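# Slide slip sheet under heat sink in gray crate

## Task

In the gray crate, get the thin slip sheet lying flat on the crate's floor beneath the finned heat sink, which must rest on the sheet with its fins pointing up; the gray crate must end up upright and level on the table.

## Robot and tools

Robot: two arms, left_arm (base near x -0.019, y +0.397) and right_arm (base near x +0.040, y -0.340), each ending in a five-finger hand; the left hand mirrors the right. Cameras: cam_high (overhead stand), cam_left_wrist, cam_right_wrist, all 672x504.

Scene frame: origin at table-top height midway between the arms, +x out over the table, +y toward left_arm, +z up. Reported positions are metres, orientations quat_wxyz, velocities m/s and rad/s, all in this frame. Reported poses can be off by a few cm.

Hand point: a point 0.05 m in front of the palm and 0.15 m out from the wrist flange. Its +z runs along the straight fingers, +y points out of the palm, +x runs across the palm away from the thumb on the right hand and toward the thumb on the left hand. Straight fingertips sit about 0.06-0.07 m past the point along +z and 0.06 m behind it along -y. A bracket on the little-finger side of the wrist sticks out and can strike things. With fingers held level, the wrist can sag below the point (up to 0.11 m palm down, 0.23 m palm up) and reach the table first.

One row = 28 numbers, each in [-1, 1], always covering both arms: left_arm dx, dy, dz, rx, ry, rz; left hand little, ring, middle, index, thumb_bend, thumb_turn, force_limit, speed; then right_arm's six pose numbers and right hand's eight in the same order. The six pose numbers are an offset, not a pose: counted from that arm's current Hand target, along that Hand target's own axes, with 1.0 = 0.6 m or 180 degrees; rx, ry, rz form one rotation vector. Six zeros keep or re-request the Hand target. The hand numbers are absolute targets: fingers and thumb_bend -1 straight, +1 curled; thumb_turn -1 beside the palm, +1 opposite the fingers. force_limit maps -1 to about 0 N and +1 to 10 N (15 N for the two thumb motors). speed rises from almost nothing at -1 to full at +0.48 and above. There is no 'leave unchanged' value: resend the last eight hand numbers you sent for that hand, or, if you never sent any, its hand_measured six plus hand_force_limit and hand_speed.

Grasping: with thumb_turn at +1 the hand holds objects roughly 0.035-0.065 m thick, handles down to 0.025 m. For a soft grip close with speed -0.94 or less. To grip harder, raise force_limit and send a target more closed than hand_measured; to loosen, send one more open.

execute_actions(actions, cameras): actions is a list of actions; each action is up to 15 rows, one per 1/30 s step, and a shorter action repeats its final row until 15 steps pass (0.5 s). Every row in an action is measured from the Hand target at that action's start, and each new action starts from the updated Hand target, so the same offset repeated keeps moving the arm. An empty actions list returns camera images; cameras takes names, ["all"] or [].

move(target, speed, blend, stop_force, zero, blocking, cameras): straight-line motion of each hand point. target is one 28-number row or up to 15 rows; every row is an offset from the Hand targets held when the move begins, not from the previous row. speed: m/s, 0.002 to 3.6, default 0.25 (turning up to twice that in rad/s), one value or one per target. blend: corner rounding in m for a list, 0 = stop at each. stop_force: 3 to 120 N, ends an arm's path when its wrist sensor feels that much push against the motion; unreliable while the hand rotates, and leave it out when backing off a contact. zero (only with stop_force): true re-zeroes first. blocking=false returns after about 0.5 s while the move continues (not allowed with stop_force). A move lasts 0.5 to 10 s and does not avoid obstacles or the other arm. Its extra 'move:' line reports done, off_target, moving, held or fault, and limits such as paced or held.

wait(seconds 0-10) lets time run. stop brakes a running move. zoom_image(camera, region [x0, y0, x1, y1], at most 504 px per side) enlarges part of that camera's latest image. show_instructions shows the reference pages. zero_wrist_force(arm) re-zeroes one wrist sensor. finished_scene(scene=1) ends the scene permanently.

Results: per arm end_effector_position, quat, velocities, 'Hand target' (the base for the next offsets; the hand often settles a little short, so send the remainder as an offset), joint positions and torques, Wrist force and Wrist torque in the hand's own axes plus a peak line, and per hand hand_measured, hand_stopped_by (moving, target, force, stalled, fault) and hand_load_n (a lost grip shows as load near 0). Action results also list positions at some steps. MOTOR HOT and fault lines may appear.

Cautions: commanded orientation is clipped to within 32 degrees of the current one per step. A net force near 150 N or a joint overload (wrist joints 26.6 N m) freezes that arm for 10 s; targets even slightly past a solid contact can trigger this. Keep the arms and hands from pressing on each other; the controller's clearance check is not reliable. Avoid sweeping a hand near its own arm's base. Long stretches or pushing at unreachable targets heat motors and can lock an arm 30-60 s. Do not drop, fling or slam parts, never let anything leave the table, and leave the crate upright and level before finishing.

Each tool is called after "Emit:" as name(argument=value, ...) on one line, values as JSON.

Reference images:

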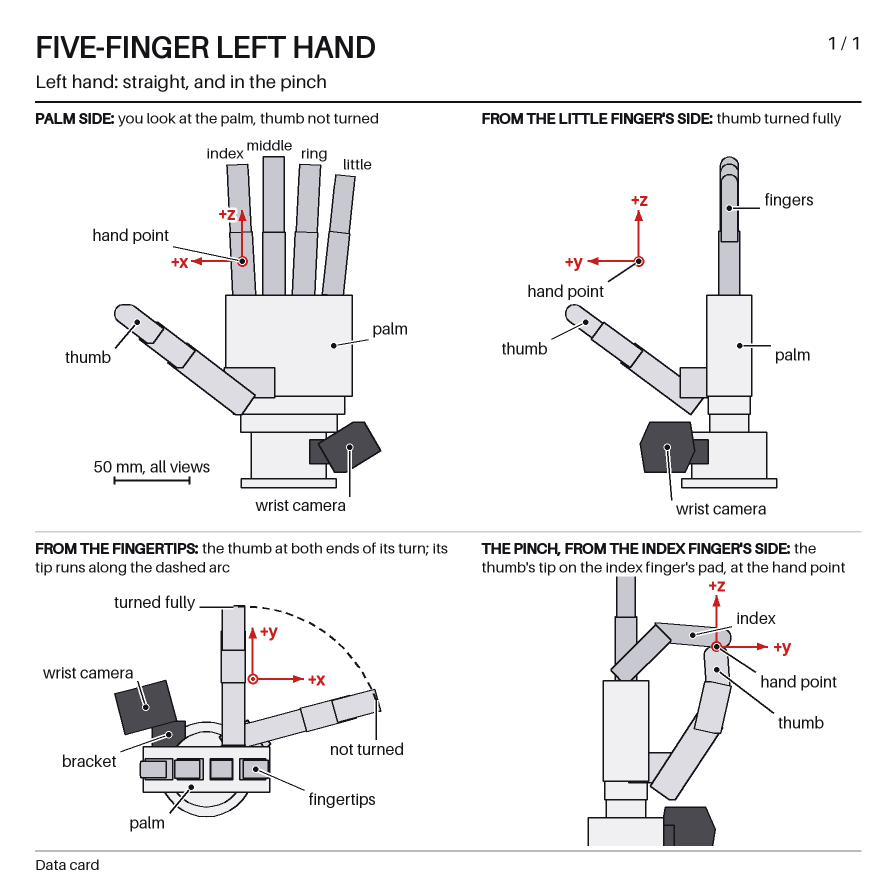

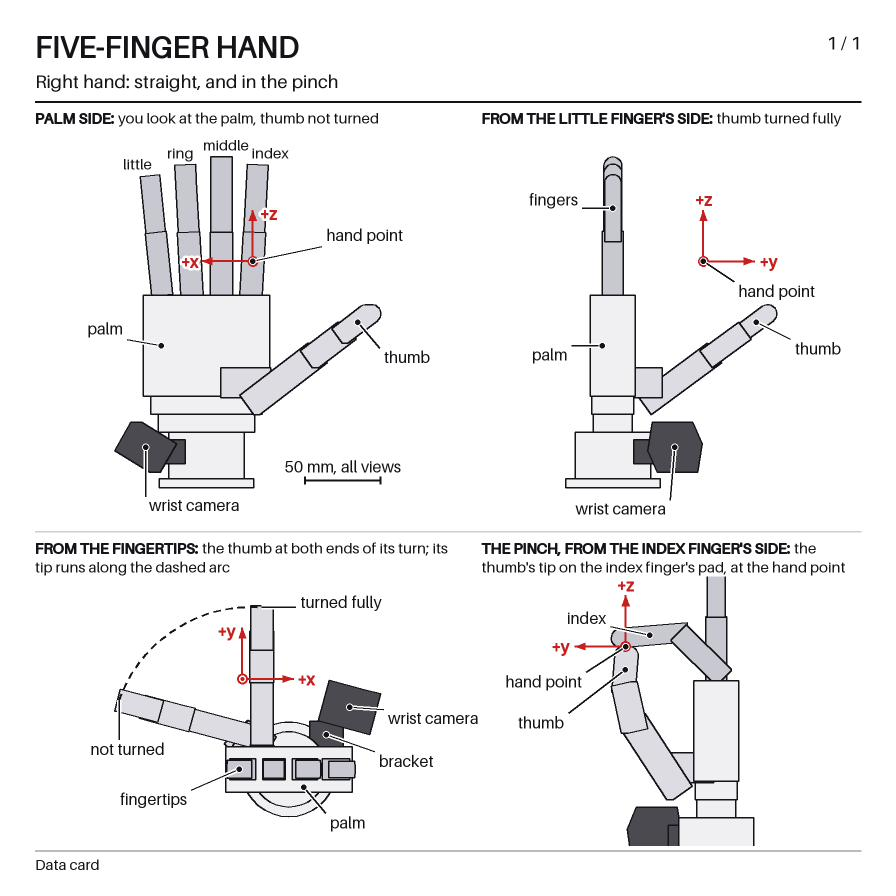

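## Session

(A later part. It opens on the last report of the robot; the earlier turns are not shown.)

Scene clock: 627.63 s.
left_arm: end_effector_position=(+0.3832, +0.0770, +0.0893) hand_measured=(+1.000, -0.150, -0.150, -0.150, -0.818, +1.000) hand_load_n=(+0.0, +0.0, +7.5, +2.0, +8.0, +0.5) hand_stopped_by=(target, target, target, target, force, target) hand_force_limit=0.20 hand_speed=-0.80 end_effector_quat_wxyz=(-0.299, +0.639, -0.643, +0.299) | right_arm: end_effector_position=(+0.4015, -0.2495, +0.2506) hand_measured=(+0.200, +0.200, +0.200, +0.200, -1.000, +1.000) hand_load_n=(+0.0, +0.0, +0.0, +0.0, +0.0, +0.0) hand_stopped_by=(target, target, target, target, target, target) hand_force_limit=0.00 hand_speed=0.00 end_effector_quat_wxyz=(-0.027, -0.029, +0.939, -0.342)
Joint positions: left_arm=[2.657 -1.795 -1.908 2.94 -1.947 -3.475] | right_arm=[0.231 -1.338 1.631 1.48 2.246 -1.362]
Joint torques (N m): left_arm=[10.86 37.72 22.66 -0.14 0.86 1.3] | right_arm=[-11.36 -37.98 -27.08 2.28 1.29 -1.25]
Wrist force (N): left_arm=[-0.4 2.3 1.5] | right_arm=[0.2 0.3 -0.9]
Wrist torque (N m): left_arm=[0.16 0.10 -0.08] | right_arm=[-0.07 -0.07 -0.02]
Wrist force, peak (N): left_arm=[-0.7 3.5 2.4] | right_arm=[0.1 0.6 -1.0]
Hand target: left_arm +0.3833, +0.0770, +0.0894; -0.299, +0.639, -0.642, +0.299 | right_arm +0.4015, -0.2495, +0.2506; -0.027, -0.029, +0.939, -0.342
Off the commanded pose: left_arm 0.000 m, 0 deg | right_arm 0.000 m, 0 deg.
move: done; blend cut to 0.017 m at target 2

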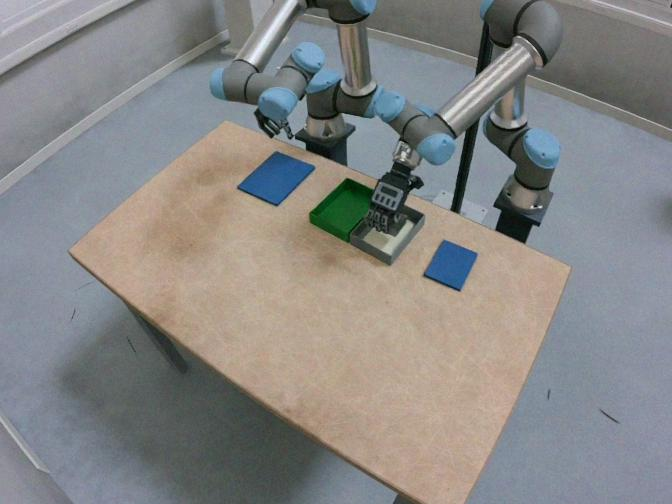

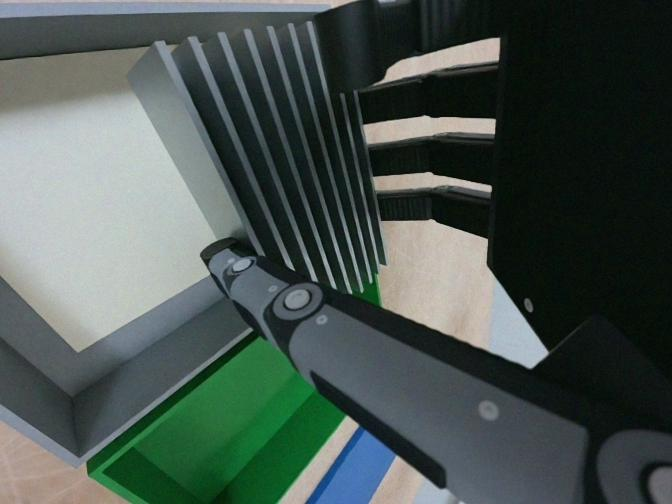

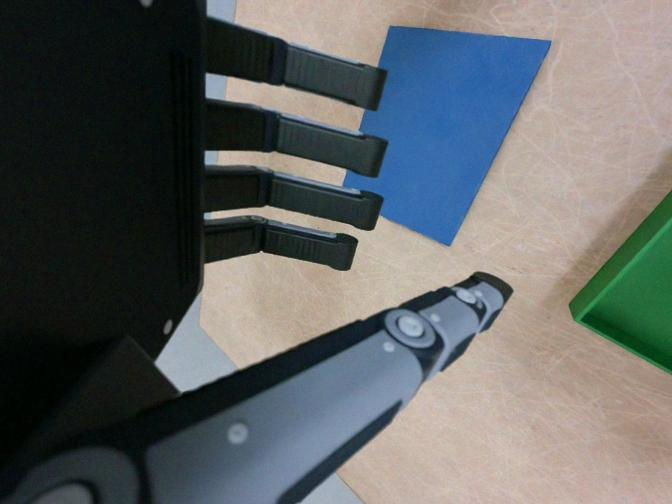

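Emit:
move(target=[[-0.0083,0.0506,0.042, 0,0,0, 1, -0.15, -0.15, -0.15, -0.4, 1, 0.2, -0.8, 0,0,0, 0,0,0, 0.2, 0.2, 0.2, 0.2, -1, 1, 0, 0]], speed=0.05, cameras=["cam_left_wrist","cam_high"])

Emit:
zoom_image(camera="cam_high", region=[330, 160, 450, 280])

Scene clock: 640.23 s.
left_arm: end_effector_position=(+0.3830, +0.0822, +0.0498) hand_measured=(+1.000, -0.150, -0.150, -0.150, -0.818, +1.000) hand_load_n=(+0.0, +0.0, +7.5, +2.0, +8.5, +0.5) hand_stopped_by=(target, target, target, target, force, target) hand_force_limit=0.20 hand_speed=-0.80 end_effector_quat_wxyz=(-0.299, +0.639, -0.643, +0.299) | right_arm: end_effector_position=(+0.4015, -0.2495, +0.2506) hand_measured=(+0.200, +0.200, +0.200, +0.200, -1.000, +1.000) hand_load_n=(+0.0, +0.0, +0.0, +0.0, +0.0, +0.0) hand_stopped_by=(target, target, target, target, target, target) hand_force_limit=0.00 hand_speed=0.00 end_effector_quat_wxyz=(-0.027, -0.029, +0.939, -0.342)
Joint positions: left_arm=[2.67 -1.842 -1.967 3.05 -1.938 -3.466] | right_arm=[0.231 -1.338 1.631 1.48 2.246 -1.362]
Joint torques (N m): left_arm=[-3.19 41.57 25.07 -2.29 -0.9 -0.26] | right_arm=[-11.18 -37.87 -26.9 1.79 1.78 -1.22]
Wrist force (N): left_arm=[-0.4 2.0 1.6] | right_arm=[0.1 0.5 -0.8]
Wrist torque (N m): left_arm=[0.11 0.09 -0.19] | right_arm=[-0.05 -0.07 -0.02]
Wrist force, peak (N): left_arm=[-0.6 2.7 2.0] | right_arm=[-0.2 0.7 -0.9]
Hand target: left_arm +0.3831, +0.0821, +0.0499; -0.299, +0.639, -0.642, +0.299 | right_arm +0.4015, -0.2495, +0.2506; -0.027, -0.029, +0.939, -0.342
Off the commanded pose: left_arm 0.000 m, 0 deg | right_arm 0.000 m, 0 deg.
move: done
Images, in order (width x height): cam_high 672x504, cam_left_wrist 672x504.

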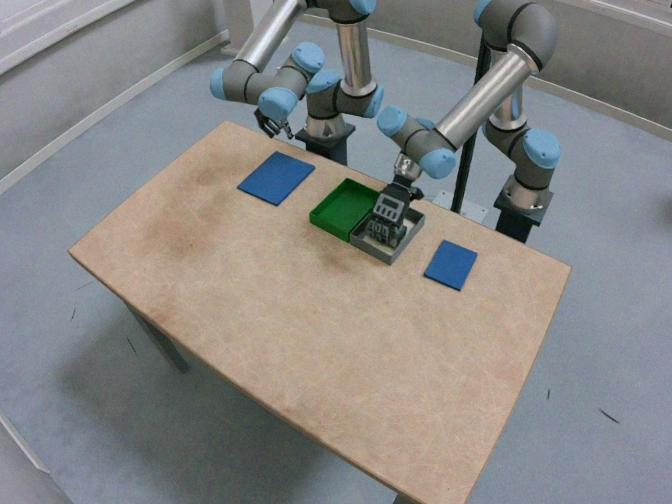

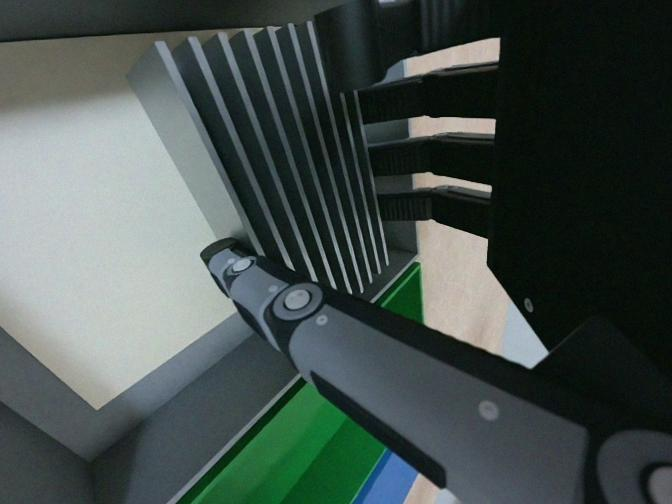

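Scaled by 4.200 from the camera's 672x504 image, which has a finer 960x720 frame.

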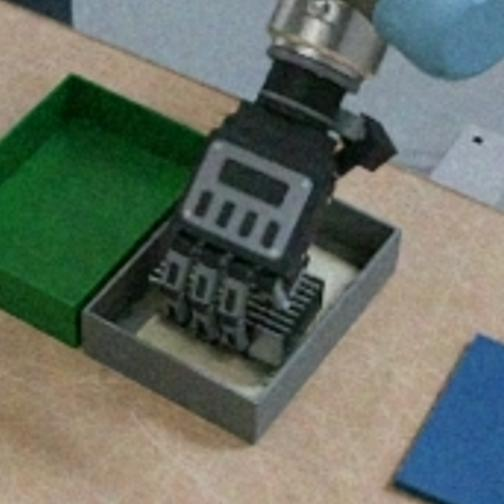

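Emit:
move(target=[[0,0.0257,0.0213, 0,0,0, 1, -0.15, -0.15, -0.15, -0.4, 1, 0.2, -0.8, 0,0,0, 0,0,0, 0.2, 0.2, 0.2, 0.2, -1, 1, 0, 0]], speed=0.015, stop_force=5, cameras=["cam_left_wrist"])

Scene clock: 645.03 s.
left_arm: end_effector_position=(+0.3830, +0.0821, +0.0341) hand_measured=(+1.000, -0.150, -0.150, -0.150, -0.818, +1.000) hand_load_n=(+0.0, +0.0, +7.5, +2.0, +8.5, +0.5) hand_stopped_by=(target, target, target, target, force, target) hand_force_limit=0.20 hand_speed=-0.80 end_effector_quat_wxyz=(-0.299, +0.639, -0.642, +0.299) | right_arm: end_effector_position=(+0.4015, -0.2495, +0.2506) hand_measured=(+0.200, +0.200, +0.200, +0.200, -1.000, +1.000) hand_load_n=(+0.0, +0.0, +0.0, +0.0, +0.0, +0.0) hand_stopped_by=(target, target, target, target, target, target) hand_force_limit=0.00 hand_speed=0.00 end_effector_quat_wxyz=(-0.027, -0.029, +0.939, -0.342)
Joint positions: left_arm=[2.669 -1.868 -1.983 3.092 -1.938 -3.466] | right_arm=[0.231 -1.338 1.631 1.48 2.246 -1.362]
Joint torques (N m): left_arm=[-7.35 41.52 23.42 1.5 -0.49 -0.85] | right_arm=[-11.29 -37.74 -27.1 1.29 2.26 -1.14]
Wrist force (N): left_arm=[-0.4 2.1 1.5] | right_arm=[0.0 0.6 -0.9]
Wrist torque (N m): left_arm=[0.13 0.10 -0.20] | right_arm=[-0.04 -0.06 -0.03]
Wrist force, peak (N): left_arm=[-0.9 -3.1 -4.8] | right_arm=[-0.1 0.6 -1.0]
Hand target: left_arm +0.3830, +0.0821, +0.0341; -0.299, +0.639, -0.642, +0.299 (not the last commanded pose) | right_arm +0.4015, -0.2495, +0.2506; -0.027, -0.029, +0.939, -0.342
Off the commanded pose: left_arm 0.004 m, 0 deg | right_arm 0.000 m, 0 deg.
move: contact (left_arm)
Images, in order (width x height): cam_left_wrist 672x504.

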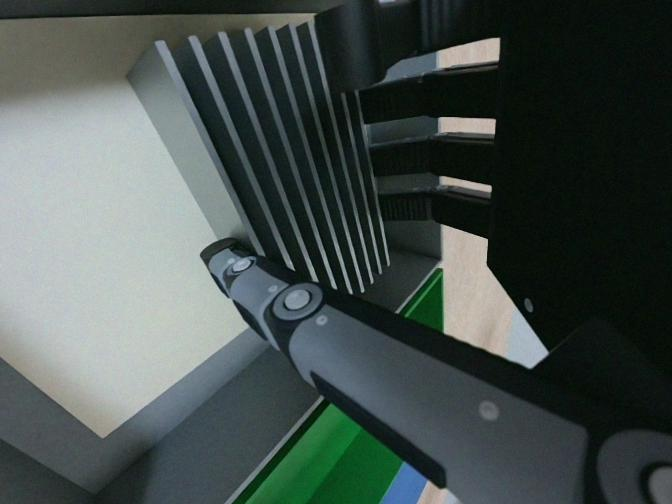

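Emit:
move(target=[[0,0.001,0.0009, 0,0,0, 1, -0.15, -0.15, -0.15, -1, 1, 0.2, -0.4, 0,0,0, 0,0,0, 0.2, 0.2, 0.2, 0.2, -1, 1, 0, 0],[0,0.001,0.0009, 0,0,0, 1, -0.27, -0.27, -0.27, -1, 1, 0.2, -0.4, 0,0,0, 0,0,0, 0.2, 0.2, 0.2, 0.2, -1, 1, 0, 0],[0,-0.128,-0.107, 0,0,0, 1, -0.27, -0.27, -0.27, -1, 1, 0.2, -0.4, 0,0,0, 0,0,0, 0.2, 0.2, 0.2, 0.2, -1, 1, 0, 0],[-0.25,-0.256,-0.214, 0,0,0, 1, -0.27, -0.27, -0.27, -1, 1, 0.2, -0.4, 0,0,0, 0,0,0, 0.2, 0.2, 0.2, 0.2, -1, 1, 0, 0]], speed=0.08, cameras=["all"])

Emit:
zoom_image(camera="cam_high", region=[330, 160, 450, 280])

Emit:
zoom_image(camera="cam_left_wrist", region=[0, 100, 404, 504])

Scene clock: 658.43 s.
left_arm: end_effector_position=(+0.3839, +0.2316, +0.2348) hand_measured=(+1.000, -0.270, -0.270, -0.270, -1.000, +1.000) hand_load_n=(+0.0, +0.0, +0.5, +0.0, +0.0, +0.0) hand_stopped_by=(target, target, target, target, target, target) hand_force_limit=0.20 hand_speed=-0.40 end_effector_quat_wxyz=(-0.299, +0.639, -0.642, +0.299) | right_arm: end_effector_position=(+0.4015, -0.2495, +0.2506) hand_measured=(+0.200, +0.200, +0.200, +0.200, -1.000, +1.000) hand_load_n=(+0.0, +0.0, +0.0, +0.0, +0.0, +0.0) hand_stopped_by=(target, target, target, target, target, target) hand_force_limit=0.00 hand_speed=0.00 end_effector_quat_wxyz=(-0.027, -0.029, +0.939, -0.342)
Joint positions: left_arm=[3.155 -1.399 -1.904 2.606 -1.572 -3.14] | right_arm=[0.231 -1.338 1.631 1.48 2.246 -1.362]
Joint torques (N m): left_arm=[-0.19 4.62 10.32 0.91 -0.85 -0.74] | right_arm=[-11.32 -37.36 -27.16 1.28 2.48 -1.08]
Wrist force (N): left_arm=[-0.8 0.6 -0.1] | right_arm=[0.0 0.3 -0.8]
Wrist torque (N m): left_arm=[0.14 0.09 -0.01] | right_arm=[-0.08 -0.05 -0.03]
Wrist force, peak (N): left_arm=[-0.7 2.3 1.7] | right_arm=[-0.1 0.3 -1.1]
Hand target: left_arm +0.3838, +0.2316, +0.2347; -0.299, +0.639, -0.642, +0.299 | right_arm +0.4015, -0.2495, +0.2506; -0.027, -0.029, +0.939, -0.342
Off the commanded pose: left_arm 0.000 m, 0 deg | right_arm 0.000 m, 0 deg.
move: done

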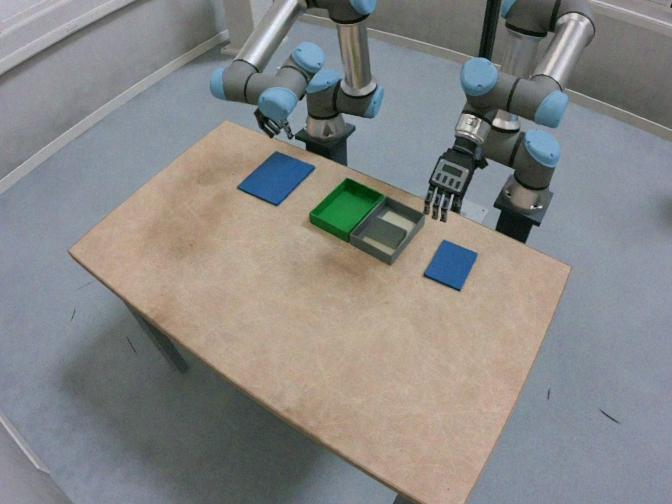

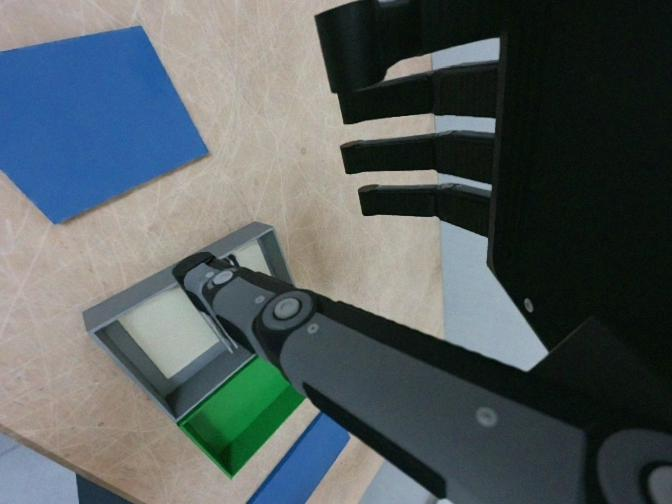

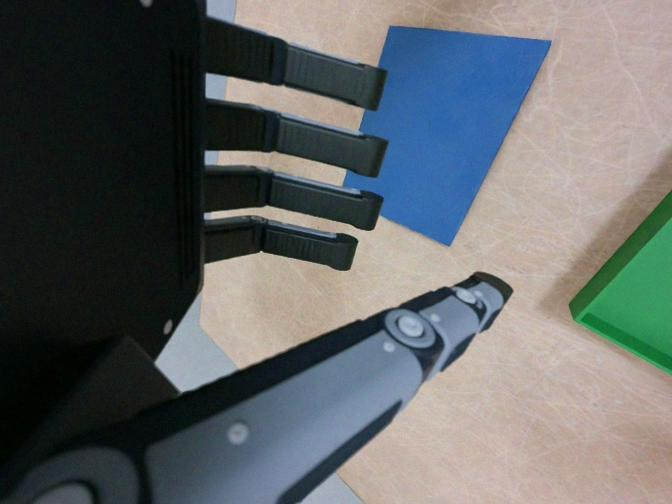

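Scaled by 4.200 from the camera's 672x504 image, which has a finer 960x720 frame.

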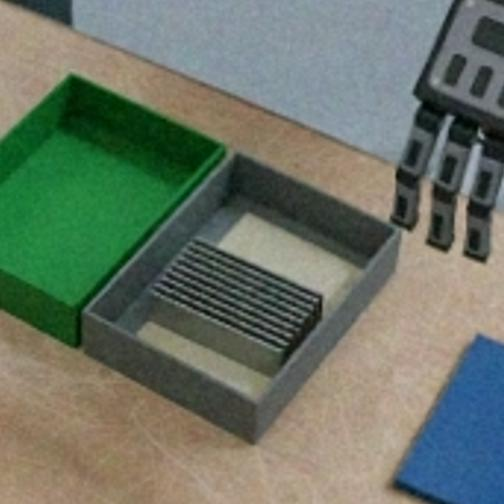

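Scaled by 1.248 from the camera's 672x504 image, which has a finer 960x720 frame.

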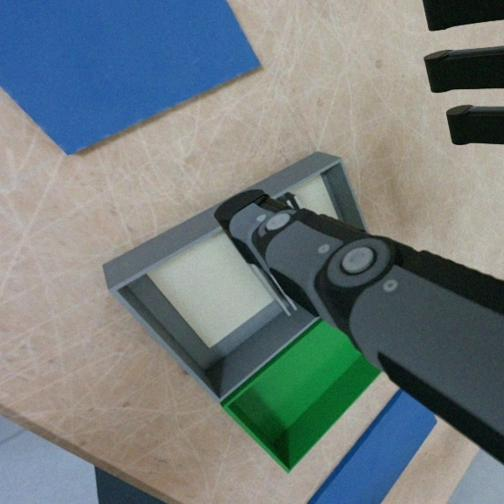

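Emit:
finished_scene(scene=1)

The scene is finished: the task was done.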